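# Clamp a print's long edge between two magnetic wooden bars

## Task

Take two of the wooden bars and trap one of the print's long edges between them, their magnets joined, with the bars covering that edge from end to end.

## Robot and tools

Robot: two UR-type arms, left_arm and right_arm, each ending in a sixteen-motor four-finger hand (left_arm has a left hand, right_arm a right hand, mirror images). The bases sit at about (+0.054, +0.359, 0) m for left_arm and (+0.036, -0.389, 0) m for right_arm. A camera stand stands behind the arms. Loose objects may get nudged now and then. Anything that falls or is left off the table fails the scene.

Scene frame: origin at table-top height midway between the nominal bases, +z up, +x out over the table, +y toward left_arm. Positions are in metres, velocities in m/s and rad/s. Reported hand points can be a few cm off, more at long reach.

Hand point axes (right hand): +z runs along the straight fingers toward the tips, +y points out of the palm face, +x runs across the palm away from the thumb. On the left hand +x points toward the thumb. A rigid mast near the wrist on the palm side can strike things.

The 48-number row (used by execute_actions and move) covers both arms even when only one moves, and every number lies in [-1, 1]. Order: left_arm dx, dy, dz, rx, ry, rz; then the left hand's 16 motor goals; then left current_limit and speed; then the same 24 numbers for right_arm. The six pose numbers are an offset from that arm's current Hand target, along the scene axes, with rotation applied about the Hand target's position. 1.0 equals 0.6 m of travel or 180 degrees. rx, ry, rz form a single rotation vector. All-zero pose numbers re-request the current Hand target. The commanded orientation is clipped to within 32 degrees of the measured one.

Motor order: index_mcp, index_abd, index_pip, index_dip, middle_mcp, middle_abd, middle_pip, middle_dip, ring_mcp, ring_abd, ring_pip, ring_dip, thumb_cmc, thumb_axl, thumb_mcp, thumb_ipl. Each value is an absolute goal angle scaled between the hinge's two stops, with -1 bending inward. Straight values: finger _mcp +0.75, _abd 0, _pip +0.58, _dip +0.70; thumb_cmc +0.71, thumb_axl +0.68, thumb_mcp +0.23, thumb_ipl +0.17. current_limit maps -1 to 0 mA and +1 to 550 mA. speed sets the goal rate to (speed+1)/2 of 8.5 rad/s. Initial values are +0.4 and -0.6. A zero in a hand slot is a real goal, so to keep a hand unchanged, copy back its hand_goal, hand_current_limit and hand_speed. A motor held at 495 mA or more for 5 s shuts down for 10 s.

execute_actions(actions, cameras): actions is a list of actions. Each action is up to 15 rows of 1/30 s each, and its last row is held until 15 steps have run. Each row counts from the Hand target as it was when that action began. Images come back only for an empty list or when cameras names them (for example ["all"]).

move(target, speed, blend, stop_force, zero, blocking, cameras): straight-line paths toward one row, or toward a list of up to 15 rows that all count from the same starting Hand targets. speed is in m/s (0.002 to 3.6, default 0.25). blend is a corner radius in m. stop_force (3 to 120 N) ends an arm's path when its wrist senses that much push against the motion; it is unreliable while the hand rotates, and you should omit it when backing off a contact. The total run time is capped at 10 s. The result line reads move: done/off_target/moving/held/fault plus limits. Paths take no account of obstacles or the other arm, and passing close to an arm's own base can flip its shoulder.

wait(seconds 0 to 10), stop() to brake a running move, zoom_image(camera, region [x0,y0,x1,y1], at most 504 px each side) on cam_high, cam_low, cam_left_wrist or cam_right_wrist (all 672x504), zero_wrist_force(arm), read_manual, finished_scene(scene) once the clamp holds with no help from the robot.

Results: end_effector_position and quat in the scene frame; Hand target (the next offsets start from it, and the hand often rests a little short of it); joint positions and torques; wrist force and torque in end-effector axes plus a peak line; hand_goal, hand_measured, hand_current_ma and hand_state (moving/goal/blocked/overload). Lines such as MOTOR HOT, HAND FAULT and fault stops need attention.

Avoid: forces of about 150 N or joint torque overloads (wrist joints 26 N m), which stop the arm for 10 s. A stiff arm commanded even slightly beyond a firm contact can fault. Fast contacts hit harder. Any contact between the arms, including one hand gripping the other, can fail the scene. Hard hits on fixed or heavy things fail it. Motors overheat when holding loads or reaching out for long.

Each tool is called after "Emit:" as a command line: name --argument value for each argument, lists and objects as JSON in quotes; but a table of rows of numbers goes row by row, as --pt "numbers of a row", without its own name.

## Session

Emit:
execute_actions --actions '[]'

Scene clock: 0.00 s.
left_arm: end_effector_position=(+0.3033, +0.4322, +0.2808) hand_goal=(+0.754, +0.000, +0.576, +0.696, +0.754, +0.000, +0.576, +0.696, +0.754, +0.000, +0.576, +0.696, +0.714, +0.678, +0.226, +0.168) hand_measured=(+0.754, +0.000, +0.576, +0.696, +0.754, +0.000, +0.576, +0.696, +0.754, +0.000, +0.576, +0.696, +0.714, +0.678, +0.226, +0.168) hand_current_ma=(+0, +0, +0, +0, +0, +0, +0, +0, +0, +0, +0, +0, +0, +0, +0, +0) hand_state=(goal, goal, goal, goal, goal, goal, goal, goal, goal, goal, goal, goal, goal, goal, goal, goal) hand_current_limit=0.40 hand_speed=-0.60 end_effector_quat_wxyz=(+0.020, +0.914, -0.171, +0.366) | right_arm: end_effector_position=(+0.4222, -0.1191, +0.3155) hand_goal=(+0.754, +0.000, +0.576, +0.696, +0.754, +0.000, +0.576, +0.696, +0.754, +0.000, +0.576, +0.696, +0.714, +0.678, +0.226, +0.168) hand_measured=(+0.754, +0.000, +0.576, +0.696, +0.754, +0.000, +0.576, +0.696, +0.754, +0.000, +0.576, +0.696, +0.714, +0.678, +0.226, +0.168) hand_current_ma=(+0, +0, +0, +0, +0, +0, +0, +0, +0, +0, +0, +0, +0, +0, +0, +0) hand_state=(goal, goal, goal, goal, goal, goal, goal, goal, goal, goal, goal, goal, goal, goal, goal, goal) hand_current_limit=0.40 hand_speed=-0.60 end_effector_quat_wxyz=(-0.520, -0.174, +0.779, -0.306)
Joint positions: left_arm=[4.791 -0.773 -2.336 -1.925 0.879 -2.531] | right_arm=[0.341 -0.928 0.886 -0.256 -1.954 -1.374]
Joint velocities: within noise
Joint torques (N m): no reading
Wrist force (N): no reading
Wrist torque (N m): no reading
Wrist force, peak (N): no reading
Hand target: left_arm +0.3033, +0.4322, +0.2808; +0.020, +0.914, -0.171, +0.366 | right_arm +0.4222, -0.1191, +0.3155; -0.520, -0.174, +0.779, -0.306

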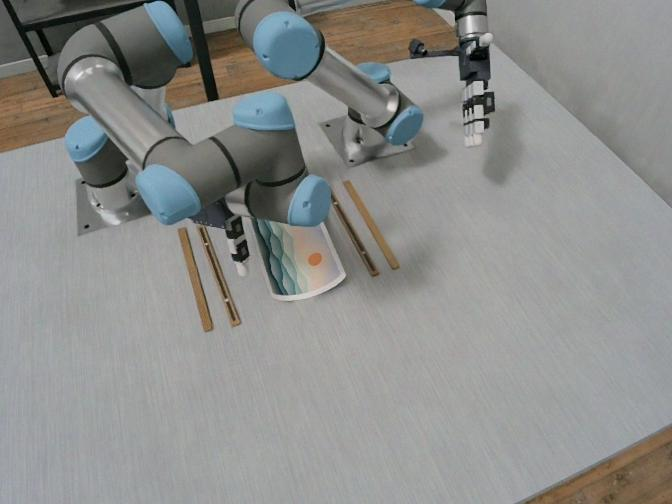

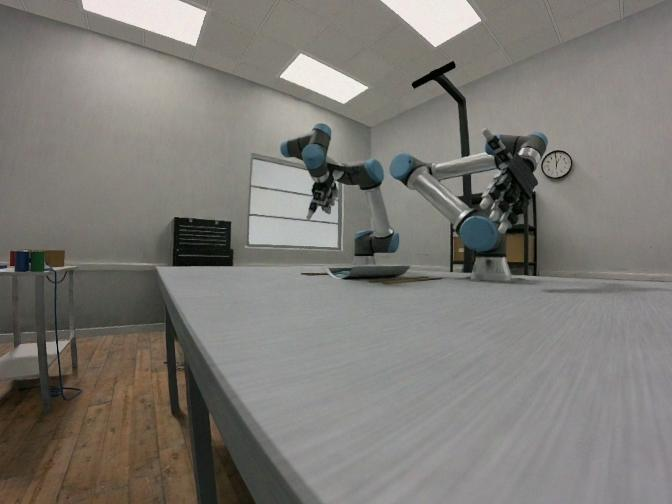

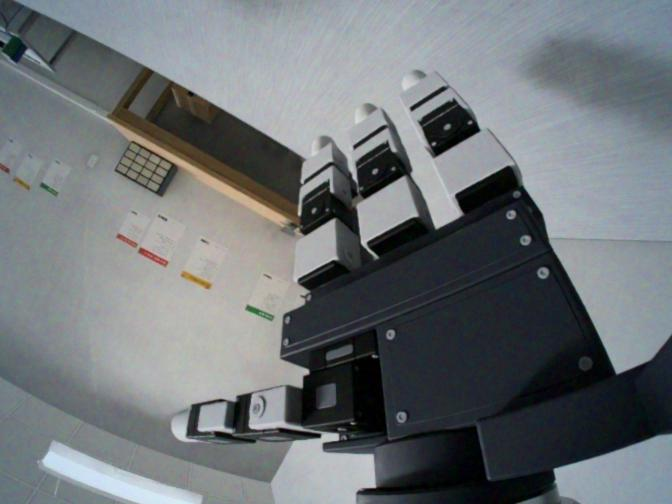

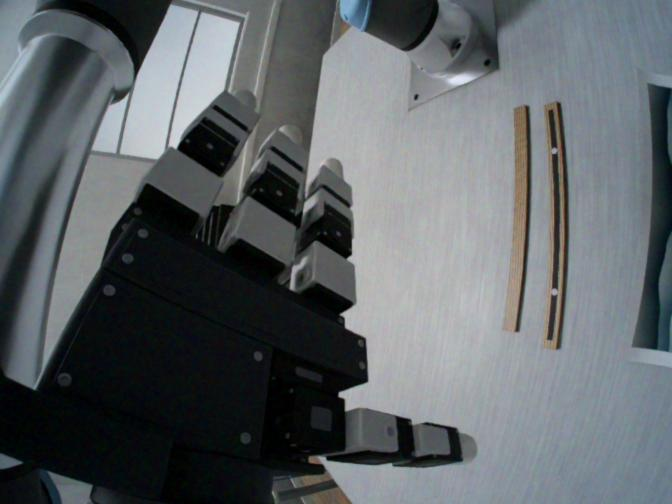

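Emit:
zoom_image --camera "cam_high" --region '[170, 210, 290, 340]'

Emit:
zoom_image --camera "cam_high" --region '[290, 170, 410, 300]'

Emit:
zoom_image --camera "cam_low" --region '[295, 252, 445, 292]'

Emit:
zoom_image --camera "cam_right_wrist" --region '[480, 50, 672, 390]'

Scaled by 3.877 from the camera's 672x504 image, which has a finer 960x720 frame.

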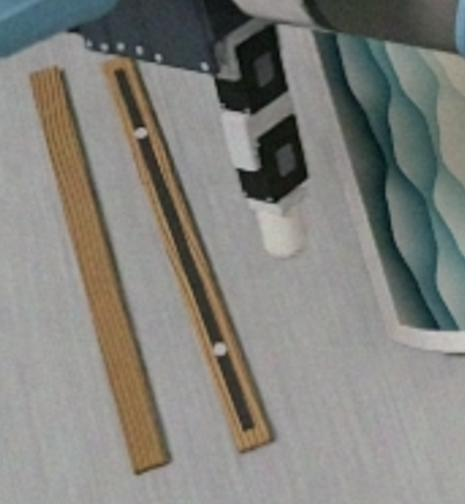

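Scaled by 3.877 from the camera's 672x504 image, which has a finer 960x720 frame.

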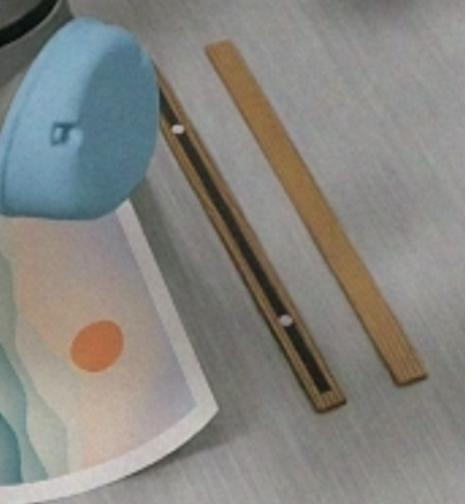

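Scaled by 3.360 from the camera's 672x504 image, which has a finer 960x720 frame.

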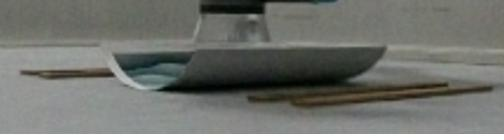

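Scaled by 1.482 from the camera's 672x504 image, which has a finer 960x720 frame.

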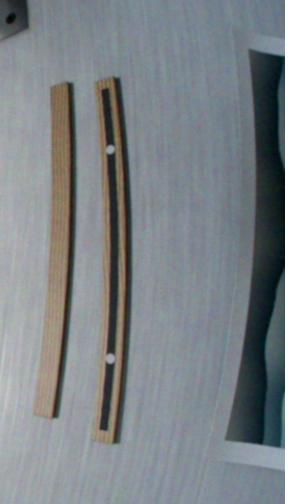

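Emit:
move --target '[0,0,0,0,0,0,0.754,0,0.576,0.696,0.754,0,0.576,0.696,0.754,0,0.576,0.696,0.714,0.678,0.226,0.168,0.4,-0.6,0.003,-0.0148,-0.0758,0.2215,-0.3501,-0.1021,0.754,0,0.576,0.696,0.754,0,0.576,0.696,0.754,0,0.576,0.696,0.714,0.678,0.226,0.168,0.4,-0.6]' --speed 0.3 --cameras '["all"]'

Emit:
zoom_image --camera "cam_high" --region '[160, 190, 360, 340]'

Emit:
zoom_image --camera "cam_high" --region '[240, 190, 350, 310]'

Scene clock: 14.20 s.
left_arm: end_effector_position=(+0.3033, +0.4322, +0.2808) hand_goal=(+0.754, +0.000, +0.576, +0.696, +0.754, +0.000, +0.576, +0.696, +0.754, +0.000, +0.576, +0.696, +0.714, +0.678, +0.226, +0.168) hand_measured=(+0.754, +0.000, +0.576, +0.696, +0.754, +0.000, +0.576, +0.696, +0.754, +0.000, +0.576, +0.696, +0.714, +0.678, +0.226, +0.168) hand_current_ma=(-1, +0, +1, +0, -1, +0, +1, +0, -1, +0, +1, +0, +0, -1, -2, -1) hand_state=(goal, goal, goal, goal, goal, goal, goal, goal, goal, goal, goal, goal, goal, goal, goal, goal) hand_current_limit=0.40 hand_speed=-0.60 end_effector_quat_wxyz=(+0.020, +0.914, -0.171, +0.366) | right_arm: end_effector_position=(+0.4240, -0.1280, +0.2700) hand_goal=(+0.754, +0.000, +0.576, +0.696, +0.754, +0.000, +0.576, +0.696, +0.754, +0.000, +0.576, +0.696, +0.714, +0.678, +0.226, +0.168) hand_measured=(+0.752, +0.002, +0.576, +0.696, +0.752, +0.002, +0.576, +0.696, +0.752, +0.002, +0.576, +0.696, +0.714, +0.678, +0.224, +0.168) hand_current_ma=(-3, +2, +1, +0, -2, +2, +1, +0, -2, +2, +1, +0, -1, -2, -7, -1) hand_state=(goal, goal, goal, goal, goal, goal, goal, goal, goal, goal, goal, goal, goal, goal, goal, goal) hand_current_limit=0.40 hand_speed=-0.60 end_effector_quat_wxyz=(+0.000, -0.032, +0.999, +0.000)
Joint positions: left_arm=[4.791 -0.773 -2.336 -1.925 0.879 -2.531] | right_arm=[0.099 -1.8 1.997 -1.768 -1.57 -1.526]
Joint torques (N m): left_arm=[-0.6 -10.16 23.77 1.69 -1.53 0.29] | right_arm=[-10.34 -24.76 -12.1 -4.79 2.24 -1.8]
Wrist force (N): left_arm=[0.4 -0.2 0.1] | right_arm=[-1.8 1.3 -0.6]
Wrist torque (N m): left_arm=[-0.03 -0.05 0.03] | right_arm=[0.15 0.30 0.05]
Wrist force, peak (N): left_arm=[0.1 0.0 0.5] | right_arm=[-1.9 1.4 -0.3]
Hand target: left_arm +0.3033, +0.4322, +0.2808; +0.020, +0.914, -0.171, +0.366 | right_arm +0.4240, -0.1280, +0.2700; +0.000, -0.032, +0.999, +0.000
Off the commanded pose: left_arm 0.000 m, 0 deg | right_arm 0.000 m, 0 deg.
move: done

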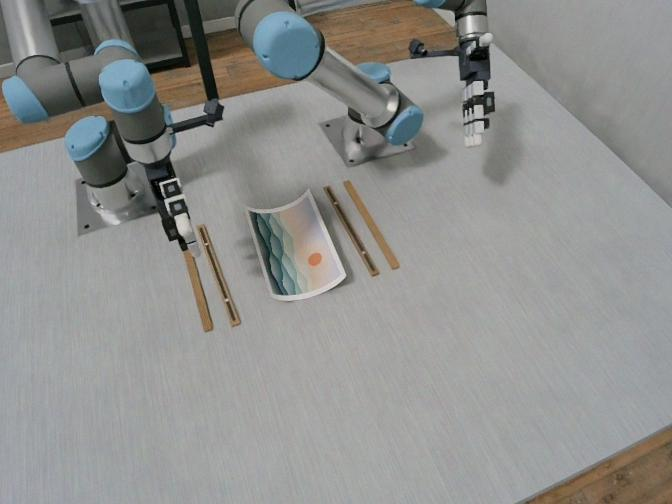

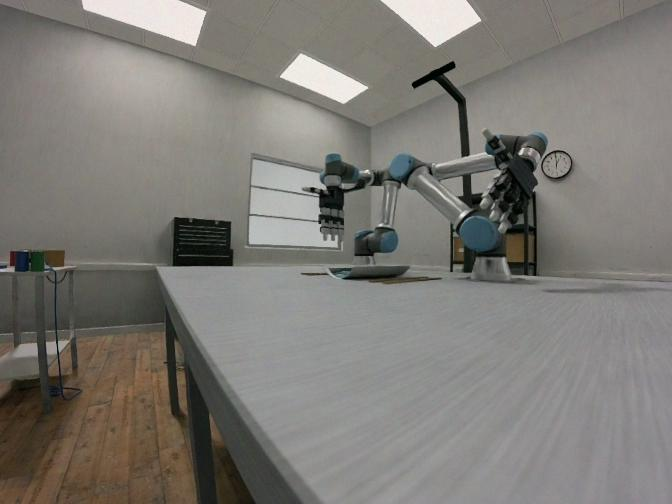

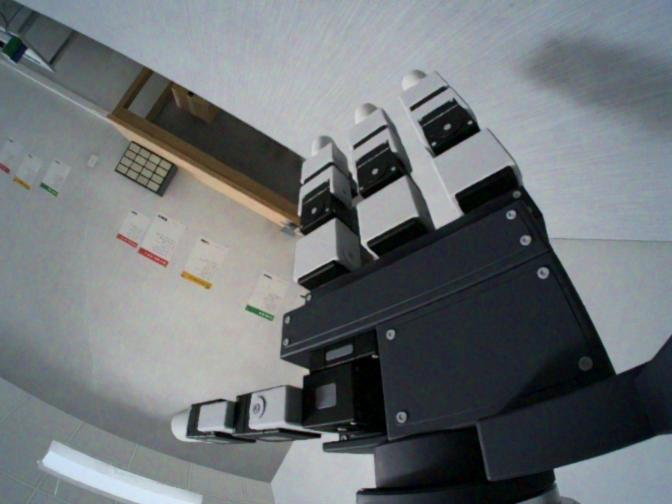

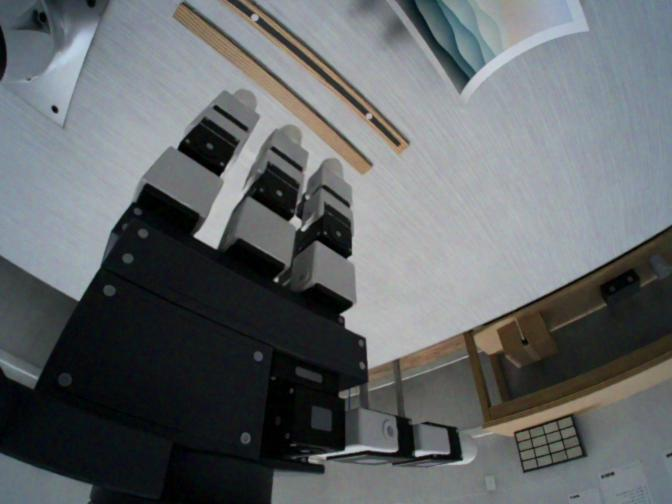

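Scaled by 2.520 from the camera's 672x504 image, which has a finer 960x720 frame.

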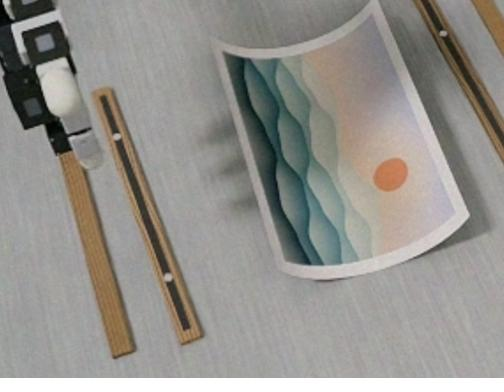

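Scaled by 4.200 from the camera's 672x504 image, which has a finer 960x720 frame.

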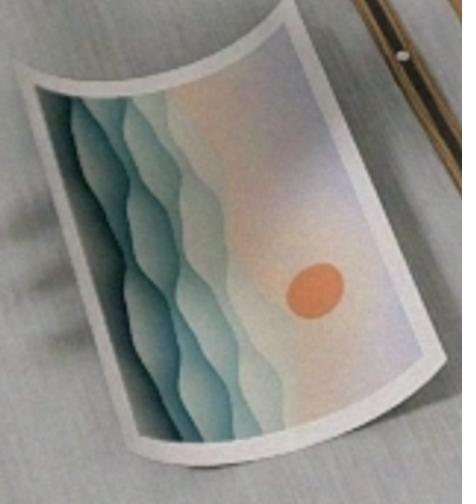

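Emit:
move --target '[0,0,0,0,0,0,0.754,0,0.576,0.696,0.754,0,0.576,0.696,0.754,0,0.576,0.696,0.714,0.678,0.226,0.168,0.4,-0.6,-0.0067,0.0017,-0.1967,0,0,-0.0039,0.754,0,0.576,0.696,0.754,0,0.576,0.696,0.754,0,0.576,0.696,0.714,0.678,0.226,0.168,0.4,-0.6]' --speed 0.2 --cameras '["cam_high", "cam_right_wrist"]'

Emit:
zoom_image --camera "cam_high" --region '[150, 190, 290, 340]'

Emit:
zoom_image --camera "cam_right_wrist" --region '[180, 0, 460, 220]'

Scene clock: 18.70 s.
left_arm: end_effector_position=(+0.3033, +0.4322, +0.2808) hand_goal=(+0.754, +0.000, +0.576, +0.696, +0.754, +0.000, +0.576, +0.696, +0.754, +0.000, +0.576, +0.696, +0.714, +0.678, +0.226, +0.168) hand_measured=(+0.754, +0.000, +0.576, +0.696, +0.754, +0.000, +0.576, +0.696, +0.754, +0.000, +0.576, +0.696, +0.714, +0.678, +0.226, +0.168) hand_current_ma=(-1, +0, +1, +0, -1, +0, +1, +0, -1, +0, +1, +0, +0, -1, -2, -1) hand_state=(goal, goal, goal, goal, goal, goal, goal, goal, goal, goal, goal, goal, goal, goal, goal, goal) hand_current_limit=0.40 hand_speed=-0.60 end_effector_quat_wxyz=(+0.020, +0.914, -0.171, +0.366) | right_arm: end_effector_position=(+0.4200, -0.1270, +0.1520) hand_goal=(+0.754, +0.000, +0.576, +0.696, +0.754, +0.000, +0.576, +0.696, +0.754, +0.000, +0.576, +0.696, +0.714, +0.678, +0.226, +0.168) hand_measured=(+0.752, +0.002, +0.576, +0.696, +0.752, +0.002, +0.576, +0.696, +0.752, +0.002, +0.576, +0.696, +0.714, +0.678, +0.224, +0.168) hand_current_ma=(-3, +2, +1, +0, -2, +2, +1, +0, -2, +2, +1, +0, -1, -2, -9, -1) hand_state=(goal, goal, goal, goal, goal, goal, goal, goal, goal, goal, goal, goal, goal, goal, goal, goal) hand_current_limit=0.40 hand_speed=-0.60 end_effector_quat_wxyz=(+0.000, -0.026, +1.000, +0.000) end_effector_velocity=(+0.001, +0.000, +0.000) end_effector_angular_velocity=(+0.000, -0.002, -0.001)
Joint positions: left_arm=[4.791 -0.773 -2.336 -1.925 0.879 -2.531] | right_arm=[0.104 -1.694 2.237 -2.114 -1.57 -1.509]
Joint velocities: left_arm=[within noise] | right_arm=[0.001 0.002 0 -0.005 0 0.002]
Joint torques (N m): left_arm=[1.19 -10.95 25.03 1.76 -1.3 0.26] | right_arm=[10.69 -4.16 -8.95 -4.52 2.69 2.21]
Wrist force (N): left_arm=[0.0 -0.2 0.2] | right_arm=[-1.6 1.6 -0.8]
Wrist torque (N m): left_arm=[-0.04 0.00 0.00] | right_arm=[0.22 0.28 -0.05]
Wrist force, peak (N): left_arm=[-0.2 0.0 0.4] | right_arm=[-1.9 1.4 -1.6]
Hand target: left_arm +0.3033, +0.4322, +0.2808; +0.020, +0.914, -0.171, +0.366 | right_arm +0.4200, -0.1270, +0.1520; +0.000, -0.026, +1.000, +0.000
Off the commanded pose: left_arm 0.000 m, 0 deg | right_arm 0.000 m, 0 deg.
move: done
Images, in order (width x height): cam_high 672x504, cam_right_wrist 672x504.

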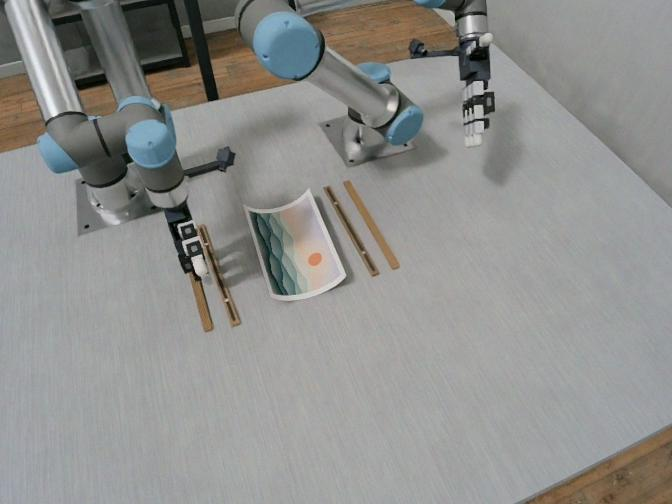

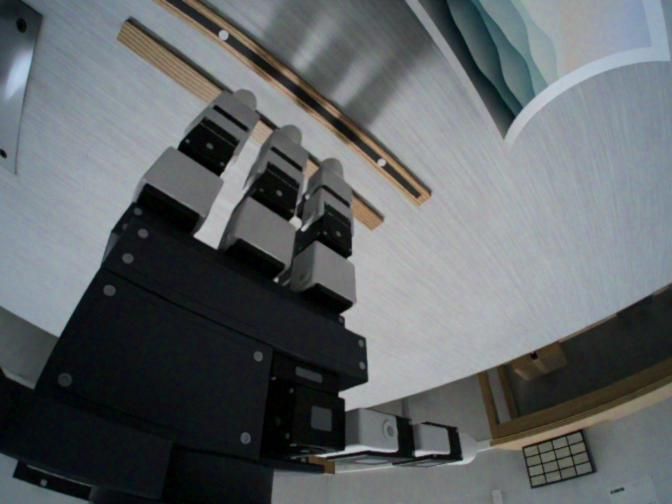

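Scaled by 3.360 from the camera's 672x504 image, which has a finer 960x720 frame.

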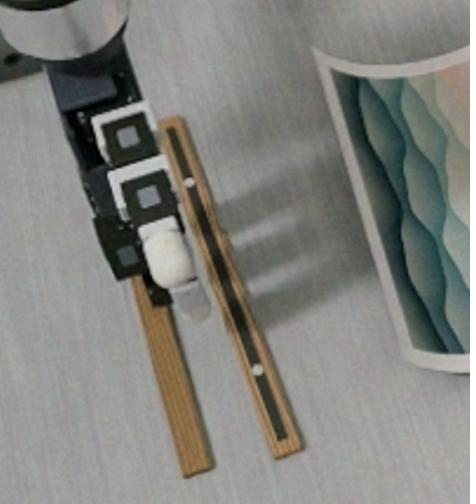

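Scaled by 1.800 from the camera's 672x504 image, which has a finer 960x720 frame.

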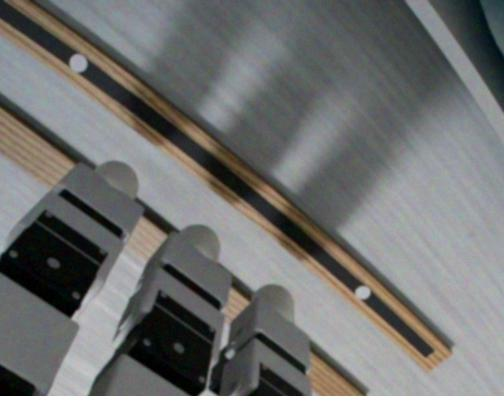

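Emit:
move --target '[0,0,0,0,0,0,0.754,0,0.576,0.696,0.754,0,0.576,0.696,0.754,0,0.576,0.696,0.714,0.678,0.226,0.168,0.4,-0.6,0,0,-0.04,0,0,0,0.754,0,0.576,0.696,0.754,0,0.576,0.696,0.754,0,0.576,0.696,0.714,0.678,0.226,0.168,0.4,-0.6]' --speed 0.06

Emit:
move --target '[0,0,0,0,0,0,0.754,0,0.576,0.696,0.754,0,0.576,0.696,0.754,0,0.576,0.696,0.714,0.678,0.226,0.168,0.4,-0.6,0,0,-0.012,0,0,0,0.754,0,0.576,0.696,0.754,0,0.576,0.696,0.754,0,0.576,0.696,0.714,0.678,0.226,0.168,0.4,-0.6]' --speed 0.008 --stop_force 3 --cameras '["cam_high", "cam_right_wrist", "cam_low"]'

Emit:
zoom_image --camera "cam_high" --region '[170, 210, 270, 340]'

Emit:
zoom_image --camera "cam_right_wrist" --region '[180, 0, 460, 220]'

Scene clock: 23.40 s.
left_arm: end_effector_position=(+0.3033, +0.4322, +0.2808) hand_goal=(+0.754, +0.000, +0.576, +0.696, +0.754, +0.000, +0.576, +0.696, +0.754, +0.000, +0.576, +0.696, +0.714, +0.678, +0.226, +0.168) hand_measured=(+0.754, +0.000, +0.576, +0.696, +0.754, +0.000, +0.576, +0.696, +0.754, +0.000, +0.576, +0.696, +0.714, +0.678, +0.226, +0.168) hand_current_ma=(-1, +0, +1, +0, -1, +0, +1, +0, -1, +0, +1, +0, +0, -1, -2, -1) hand_state=(goal, goal, goal, goal, goal, goal, goal, goal, goal, goal, goal, goal, goal, goal, goal, goal) hand_current_limit=0.40 hand_speed=-0.60 end_effector_quat_wxyz=(+0.020, +0.914, -0.171, +0.366) | right_arm: end_effector_position=(+0.4200, -0.1270, +0.1280) hand_goal=(+0.754, +0.000, +0.576, +0.696, +0.754, +0.000, +0.576, +0.696, +0.754, +0.000, +0.576, +0.696, +0.714, +0.678, +0.226, +0.168) hand_measured=(+0.752, +0.002, +0.576, +0.696, +0.752, +0.002, +0.576, +0.696, +0.752, +0.002, +0.576, +0.696, +0.714, +0.678, +0.224, +0.168) hand_current_ma=(-3, +2, +1, +0, -2, +2, +1, +0, -2, +2, +1, +0, -1, -2, -9, -1) hand_state=(goal, goal, goal, goal, goal, goal, goal, goal, goal, goal, goal, goal, goal, goal, goal, goal) hand_current_limit=0.40 hand_speed=-0.60 end_effector_quat_wxyz=(+0.000, -0.026, +1.000, +0.000)
Joint positions: left_arm=[4.791 -0.773 -2.336 -1.925 0.879 -2.531] | right_arm=[0.104 -1.653 2.275 -2.193 -1.57 -1.509]
Joint torques (N m): left_arm=[-0.82 -10.99 24.26 1.45 -1.66 0.44] | right_arm=[0.5 -2.99 -8.43 -4.93 0.02 -0.54]
Wrist force (N): left_arm=[-0.2 -0.2 0.0] | right_arm=[-1.7 1.8 -0.7]
Wrist torque (N m): left_arm=[-0.02 0.02 -0.01] | right_arm=[0.23 0.30 -0.04]
Wrist force, peak (N): left_arm=[0.3 -0.4 0.1] | right_arm=[-1.9 1.5 -1.1]
Hand target: left_arm +0.3033, +0.4322, +0.2808; +0.020, +0.914, -0.171, +0.366 | right_arm +0.4200, -0.1270, +0.1280; +0.000, -0.026, +1.000, +0.000
Off the commanded pose: left_arm 0.000 m, 0 deg | right_arm 0.000 m, 0 deg.
move: done

Scene clock: 25.27 s.
left_arm: end_effector_position=(+0.3033, +0.4322, +0.2808) hand_goal=(+0.754, +0.000, +0.576, +0.696, +0.754, +0.000, +0.576, +0.696, +0.754, +0.000, +0.576, +0.696, +0.714, +0.678, +0.226, +0.168) hand_measured=(+0.754, +0.000, +0.576, +0.696, +0.754, +0.000, +0.576, +0.696, +0.754, +0.000, +0.576, +0.696, +0.714, +0.678, +0.226, +0.168) hand_current_ma=(-1, +0, +1, +0, -1, +0, +1, +0, -1, +0, +1, +0, +0, -1, -2, -1) hand_state=(goal, goal, goal, goal, goal, goal, goal, goal, goal, goal, goal, goal, goal, goal, goal, goal) hand_current_limit=0.40 hand_speed=-0.60 end_effector_quat_wxyz=(+0.020, +0.914, -0.171, +0.366) | right_arm: end_effector_position=(+0.4200, -0.1270, +0.1227) hand_goal=(+0.754, +0.000, +0.576, +0.696, +0.754, +0.000, +0.576, +0.696, +0.754, +0.000, +0.576, +0.696, +0.714, +0.678, +0.226, +0.168) hand_measured=(+0.752, +0.000, +0.576, +0.696, +0.752, +0.000, +0.576, +0.696, +0.752, +0.000, +0.576, +0.696, +0.714, +0.678, +0.224, +0.168) hand_current_ma=(-3, +1, +1, +0, -2, +1, +1, +0, -2, +1, +1, +0, -1, -2, -9, -1) hand_state=(goal, goal, goal, goal, goal, goal, goal, goal, goal, goal, goal, goal, goal, goal, goal, goal) hand_current_limit=0.40 hand_speed=-0.60 end_effector_quat_wxyz=(+0.000, -0.026, +1.000, +0.000)
Joint positions: left_arm=[4.791 -0.773 -2.336 -1.925 0.879 -2.531] | right_arm=[0.104 -1.644 2.283 -2.211 -1.57 -1.509]
Joint torques (N m): left_arm=[-0.34 -11 24.63 1.79 -1.62 0.16] | right_arm=[-0.05 -24.97 -30.83 -0.39 -0.59 -0.13]
Wrist force (N): left_arm=[0.0 0.0 -0.2] | right_arm=[-1.7 1.7 -3.1]
Wrist torque (N m): left_arm=[0.01 -0.01 0.00] | right_arm=[0.39 0.25 -0.03]
Wrist force, peak (N): left_arm=[0.1 0.4 0.2] | right_arm=[-1.4 1.6 -11.5]
Hand target: left_arm +0.3033, +0.4322, +0.2808; +0.020, +0.914, -0.171, +0.366 | right_arm +0.4200, -0.1270, +0.1227; +0.000, -0.026, +1.000, +0.000 (not the last commanded pose)
Off the commanded pose: left_arm 0.000 m, 0 deg | right_arm 0.002 m, 0 deg.
move: contact (right_arm)
Images, in order (width x height): cam_high 672x504, cam_low 672x504, cam_right_wrist 672x504.

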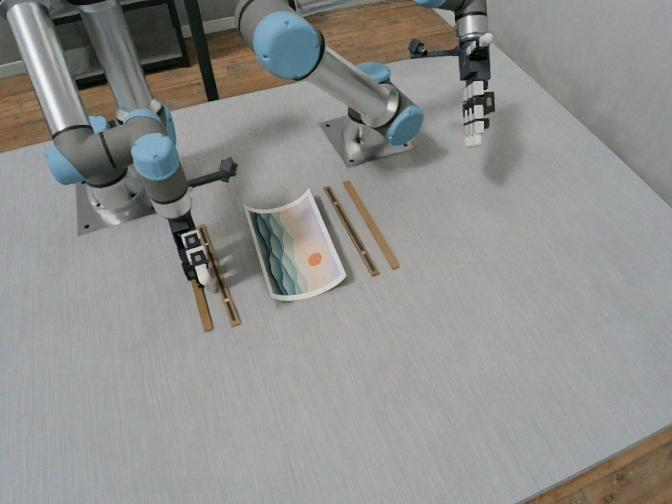

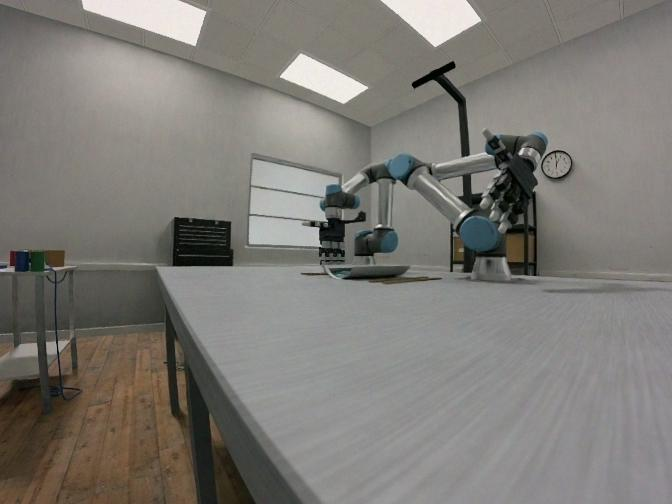

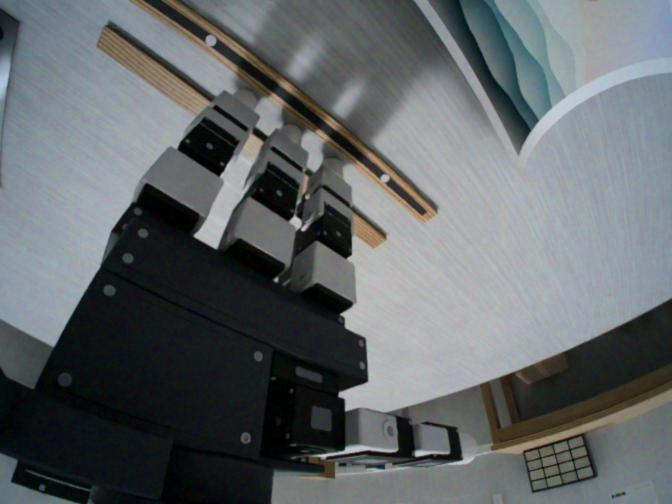

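Scaled by 3.877 from the camera's 672x504 image, which has a finer 960x720 frame.

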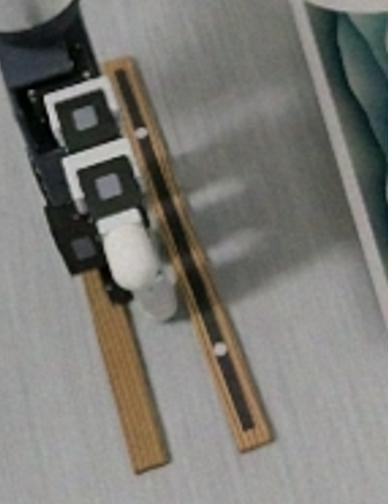

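Scaled by 1.800 from the camera's 672x504 image, which has a finer 960x720 frame.

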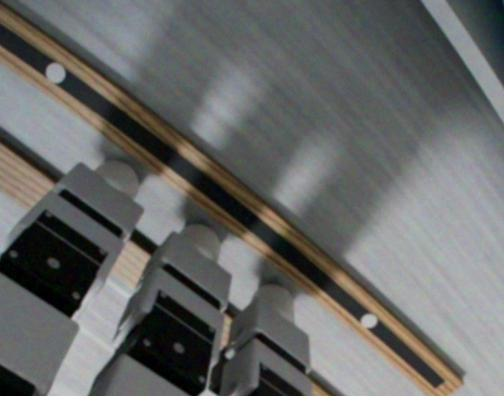

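Emit:
move --pt "0 0 0 0 0 0 0.754 0 0.576 0.696 0.754 0 0.576 0.696 0.754 0 0.576 0.696 0.714 0.678 0.226 0.168 0.4 -0.6 0 0 0.0018 0 0 0 0.754 0 0.576 0.696 0.754 0 0.576 0.696 0.754 0 0.576 0.696 0.714 0.678 0.226 0.168 0.4 -0.6" --pt "0 0 0 0 0 0 0.754 0 0.576 0.696 0.754 0 0.576 0.696 0.754 0 0.576 0.696 0.714 0.678 0.226 0.168 0.4 -0.6 0 0.02 0.0018 0 0 0 0.754 0 0.576 0.696 0.754 0 0.576 0.696 0.754 0 0.576 0.696 0.714 0.678 0.226 0.168 0.4 -0.6" --pt "0 0 0 0 0 0 0.754 0 0.576 0.696 0.754 0 0.576 0.696 0.754 0 0.576 0.696 0.714 0.678 0.226 0.168 0.4 -0.6 0.0095 0.1425 0.0018 0 0 -0.0239 0.754 0 0.576 0.696 0.754 0 0.576 0.696 0.754 0 0.576 0.696 0.714 0.678 0.226 0.168 0.4 -0.6" --speed 0.04 --blend 0.001 --cameras '["cam_high", "cam_right_wrist"]'

Emit:
zoom_image --camera "cam_high" --region '[210, 190, 310, 330]'

Emit:
zoom_image --camera "cam_right_wrist" --region '[180, 0, 500, 240]'

Scene clock: 30.37 s.
left_arm: end_effector_position=(+0.3033, +0.4322, +0.2808) hand_goal=(+0.754, +0.000, +0.576, +0.696, +0.754, +0.000, +0.576, +0.696, +0.754, +0.000, +0.576, +0.696, +0.714, +0.678, +0.226, +0.168) hand_measured=(+0.754, +0.000, +0.576, +0.696, +0.754, +0.000, +0.576, +0.696, +0.754, +0.000, +0.576, +0.696, +0.714, +0.678, +0.226, +0.168) hand_current_ma=(-1, +0, +1, +0, -1, +0, +1, +0, -1, +0, +1, +0, +0, -1, -2, -1) hand_state=(goal, goal, goal, goal, goal, goal, goal, goal, goal, goal, goal, goal, goal, goal, goal, goal) hand_current_limit=0.40 hand_speed=-0.60 end_effector_quat_wxyz=(+0.020, +0.914, -0.171, +0.366) | right_arm: end_effector_position=(+0.4257, -0.0415, +0.1238) hand_goal=(+0.754, +0.000, +0.576, +0.696, +0.754, +0.000, +0.576, +0.696, +0.754, +0.000, +0.576, +0.696, +0.714, +0.678, +0.226, +0.168) hand_measured=(+0.752, +0.000, +0.576, +0.696, +0.752, +0.000, +0.576, +0.696, +0.754, +0.000, +0.576, +0.696, +0.714, +0.678, +0.224, +0.168) hand_current_ma=(-3, +1, +1, +0, -2, +1, +1, +0, -2, +1, +1, +0, -1, -2, -9, -1) hand_state=(goal, goal, goal, goal, goal, goal, goal, goal, goal, goal, goal, goal, goal, goal, goal, goal) hand_current_limit=0.40 hand_speed=-0.60 end_effector_quat_wxyz=(+0.000, +0.011, +1.000, +0.000)
Joint positions: left_arm=[4.791 -0.773 -2.336 -1.925 0.879 -2.531] | right_arm=[0.313 -1.535 2.174 -2.21 -1.57 -1.224]
Joint torques (N m): left_arm=[-0.64 -9.59 26.05 1.71 -1.45 0.35] | right_arm=[10.07 -8.9 -30.45 -0.34 -2.54 2.11]
Wrist force (N): left_arm=[0.3 0.3 0.2] | right_arm=[-1.5 1.6 -0.8]
Wrist torque (N m): left_arm=[0.02 -0.04 0.01] | right_arm=[0.23 0.27 -0.02]
Wrist force, peak (N): left_arm=[0.4 -0.4 0.0] | right_arm=[-1.9 1.6 -3.6]
Hand target: left_arm +0.3033, +0.4322, +0.2808; +0.020, +0.914, -0.171, +0.366 | right_arm +0.4257, -0.0415, +0.1237; +0.000, +0.011, +1.000, +0.000
Off the commanded pose: left_arm 0.000 m, 0 deg | right_arm 0.000 m, 0 deg.
move: done; blend cut to 0.0005 m at target 1
Images, in order (width x height): cam_high 672x504, cam_right_wrist 672x504.

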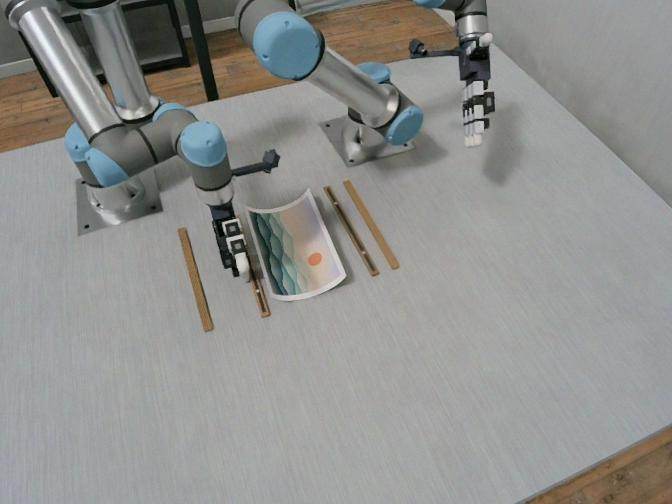

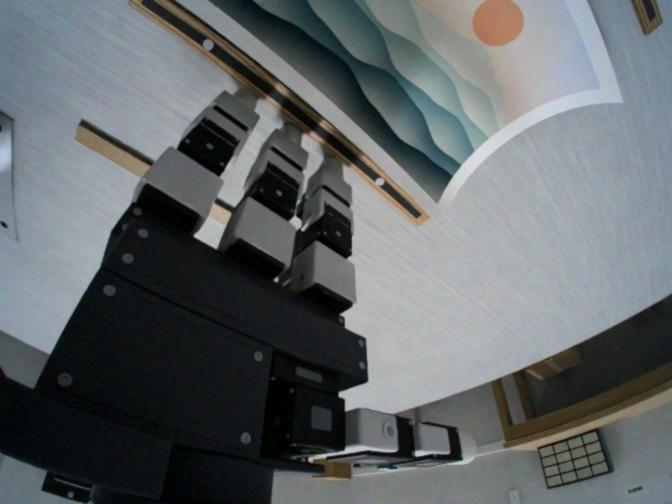

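Scaled by 3.600 from the camera's 672x504 image, which has a finer 960x720 frame.

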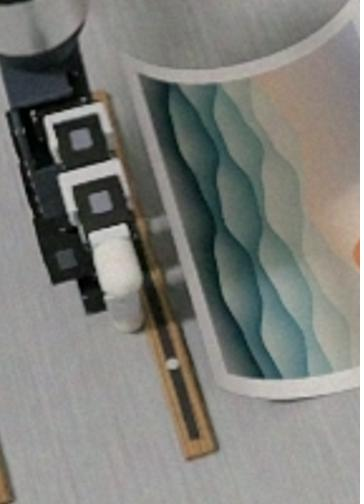

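Scaled by 1.575 from the camera's 672x504 image, which has a finer 960x720 frame.

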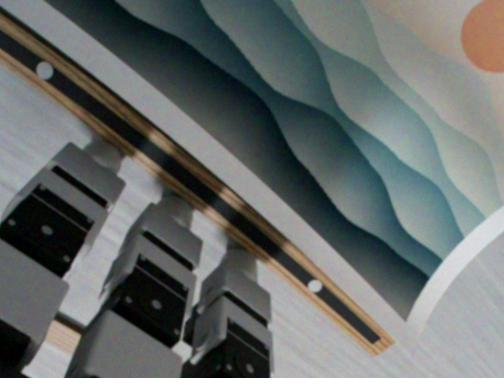

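Emit:
execute_actions --actions '[]'

Scene clock: 32.57 s.
left_arm: end_effector_position=(+0.3033, +0.4322, +0.2808) hand_goal=(+0.754, +0.000, +0.576, +0.696, +0.754, +0.000, +0.576, +0.696, +0.754, +0.000, +0.576, +0.696, +0.714, +0.678, +0.226, +0.168) hand_measured=(+0.754, +0.000, +0.576, +0.696, +0.754, +0.000, +0.576, +0.696, +0.754, +0.000, +0.576, +0.696, +0.714, +0.678, +0.226, +0.168) hand_current_ma=(-1, +0, +1, +0, -1, +0, +1, +0, -1, +0, +1, +0, +0, -1, -2, -1) hand_state=(goal, goal, goal, goal, goal, goal, goal, goal, goal, goal, goal, goal, goal, goal, goal, goal) hand_current_limit=0.40 hand_speed=-0.60 end_effector_quat_wxyz=(+0.020, +0.914, -0.171, +0.366) | right_arm: end_effector_position=(+0.4257, -0.0415, +0.1237) hand_goal=(+0.754, +0.000, +0.576, +0.696, +0.754, +0.000, +0.576, +0.696, +0.754, +0.000, +0.576, +0.696, +0.714, +0.678, +0.226, +0.168) hand_measured=(+0.752, +0.000, +0.576, +0.696, +0.752, +0.000, +0.576, +0.696, +0.754, +0.000, +0.576, +0.696, +0.714, +0.678, +0.224, +0.168) hand_current_ma=(-3, +1, +1, +0, -2, +1, +1, +0, -2, +1, +1, +0, -1, -2, -9, -1) hand_state=(goal, goal, goal, goal, goal, goal, goal, goal, goal, goal, goal, goal, goal, goal, goal, goal) hand_current_limit=0.40 hand_speed=-0.60 end_effector_quat_wxyz=(+0.000, +0.011, +1.000, +0.000)
Joint positions: left_arm=[4.791 -0.773 -2.336 -1.925 0.879 -2.531] | right_arm=[0.314 -1.535 2.174 -2.21 -1.57 -1.224]
Joint velocities: within noise
Joint torques (N m): left_arm=[0.09 -11.17 24.19 1.77 -1.72 0.26] | right_arm=[9.98 -9.56 -32.29 -0.61 -2.45 2.02]
Wrist force (N): left_arm=[0.0 -0.1 -0.3] | right_arm=[-1.7 1.7 -0.8]
Wrist torque (N m): left_arm=[0.01 0.00 0.00] | right_arm=[0.24 0.30 -0.03]
Wrist force, peak (N): left_arm=[-0.4 -0.3 0.3] | right_arm=[-2.0 1.7 -1.0]
Hand target: left_arm +0.3033, +0.4322, +0.2808; +0.020, +0.914, -0.171, +0.366 | right_arm +0.4257, -0.0415, +0.1237; +0.000, +0.011, +1.000, +0.000
Off the commanded pose: left_arm 0.000 m, 0 deg | right_arm 0.000 m, 0 deg.

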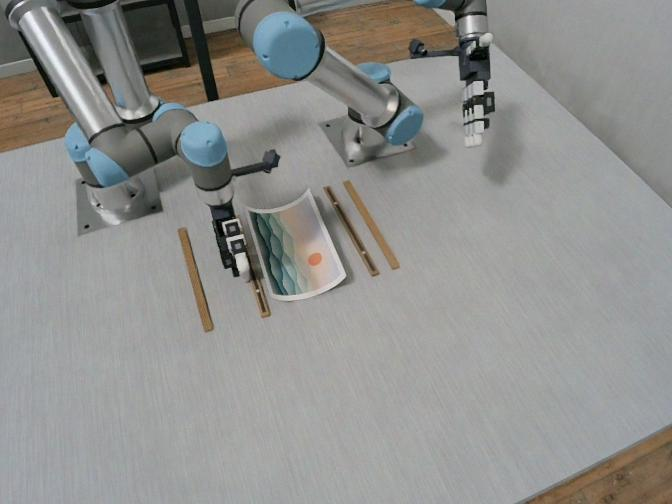

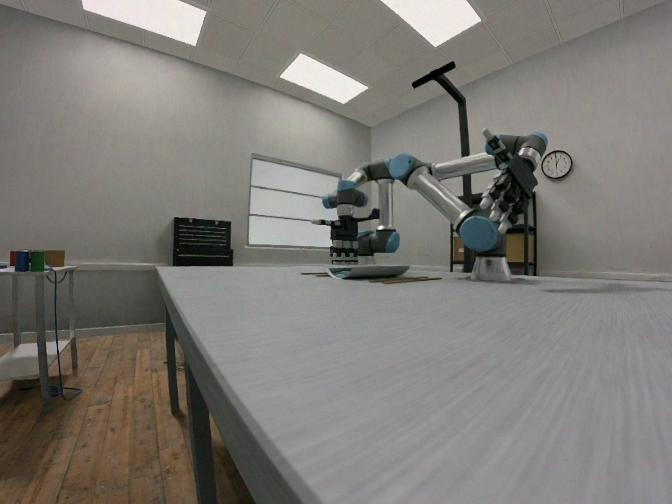

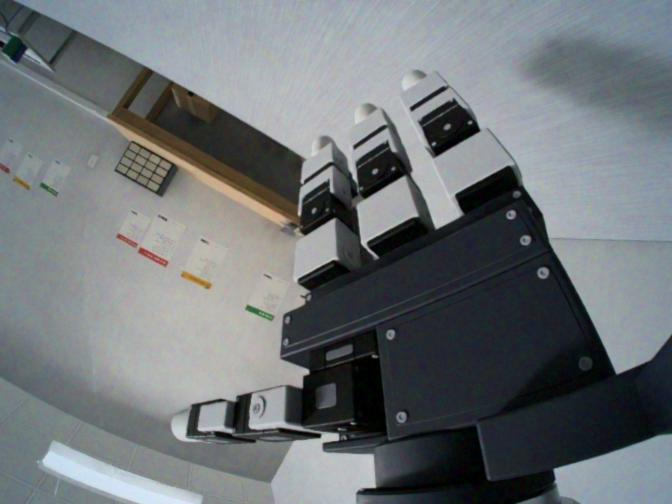

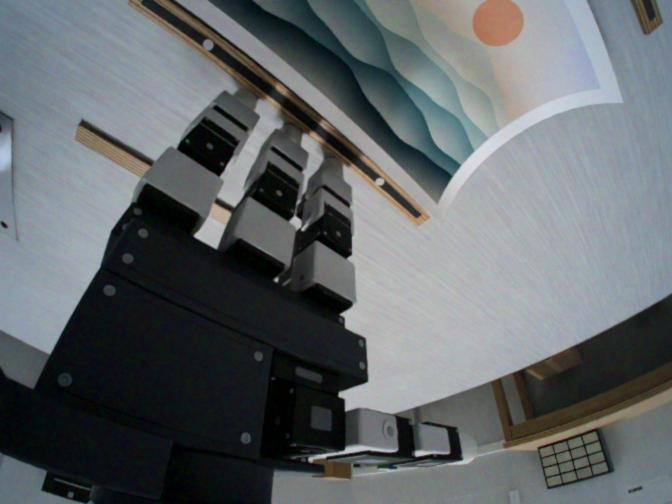

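Emit:
zoom_image --camera "cam_high" --region '[235, 260, 295, 325]'

Emit:
zoom_image --camera "cam_right_wrist" --region '[100, 0, 500, 260]'

Scaled by 7.754 from the camera's 672x504 image, which has a finer 960x720 frame.

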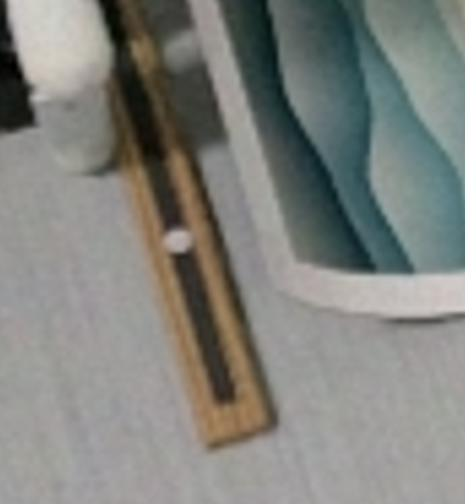

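Scaled by 1.260 from the camera's 672x504 image, which has a finer 960x720 frame.

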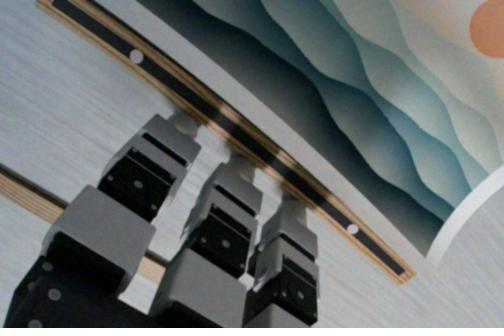

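Emit:
zoom_image --camera "cam_high" --region '[225, 195, 285, 260]'

Emit:
zoom_image --camera "cam_right_wrist" --region '[320, 80, 480, 240]'

Emit:
zoom_image --camera "cam_low" --region '[290, 240, 450, 300]'

Scaled by 7.754 from the camera's 672x504 image, which has a finer 960x720 frame.

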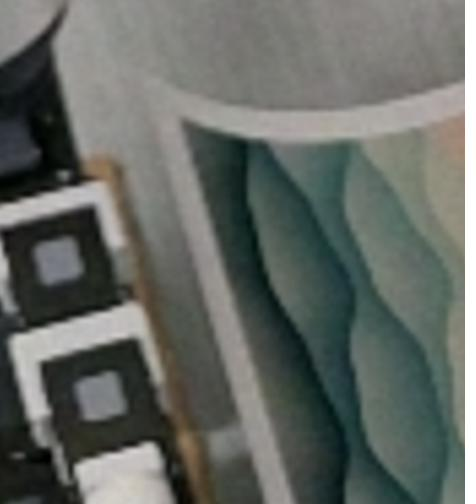

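Scaled by 3.150 from the camera's 672x504 image, which has a finer 960x720 frame.

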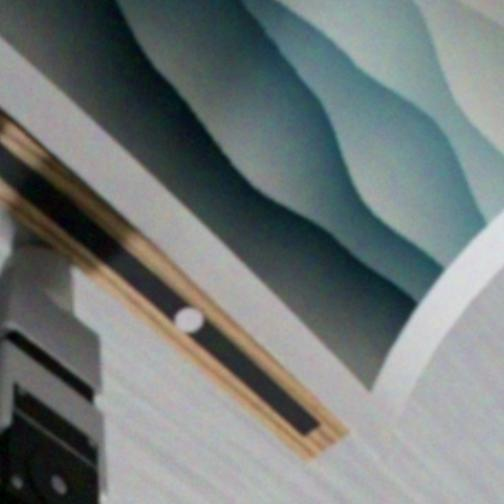

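Scaled by 3.150 from the camera's 672x504 image, which has a finer 960x720 frame.

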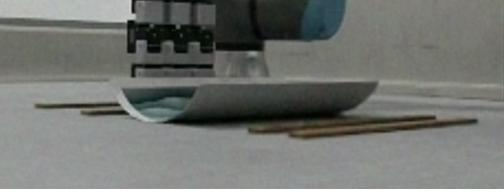

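Emit:
zoom_image --camera "cam_high" --region '[230, 200, 262, 232]'

Emit:
zoom_image --camera "cam_high" --region '[252, 288, 284, 320]'

Emit:
zoom_image --camera "cam_high" --region '[240, 250, 272, 282]'

Scaled by 15.750 from the camera's 672x504 image, which has a finer 960x720 frame.

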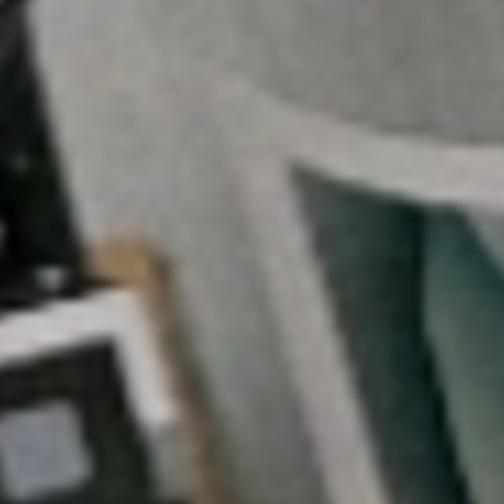

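Scaled by 15.750 from the camera's 672x504 image, which has a finer 960x720 frame.

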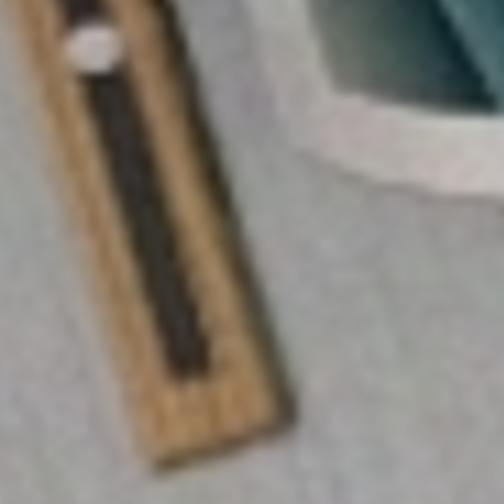

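Scaled by 15.750 from the camera's 672x504 image, which has a finer 960x720 frame.

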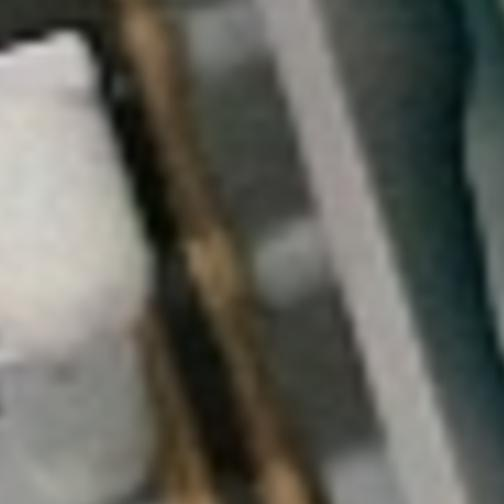

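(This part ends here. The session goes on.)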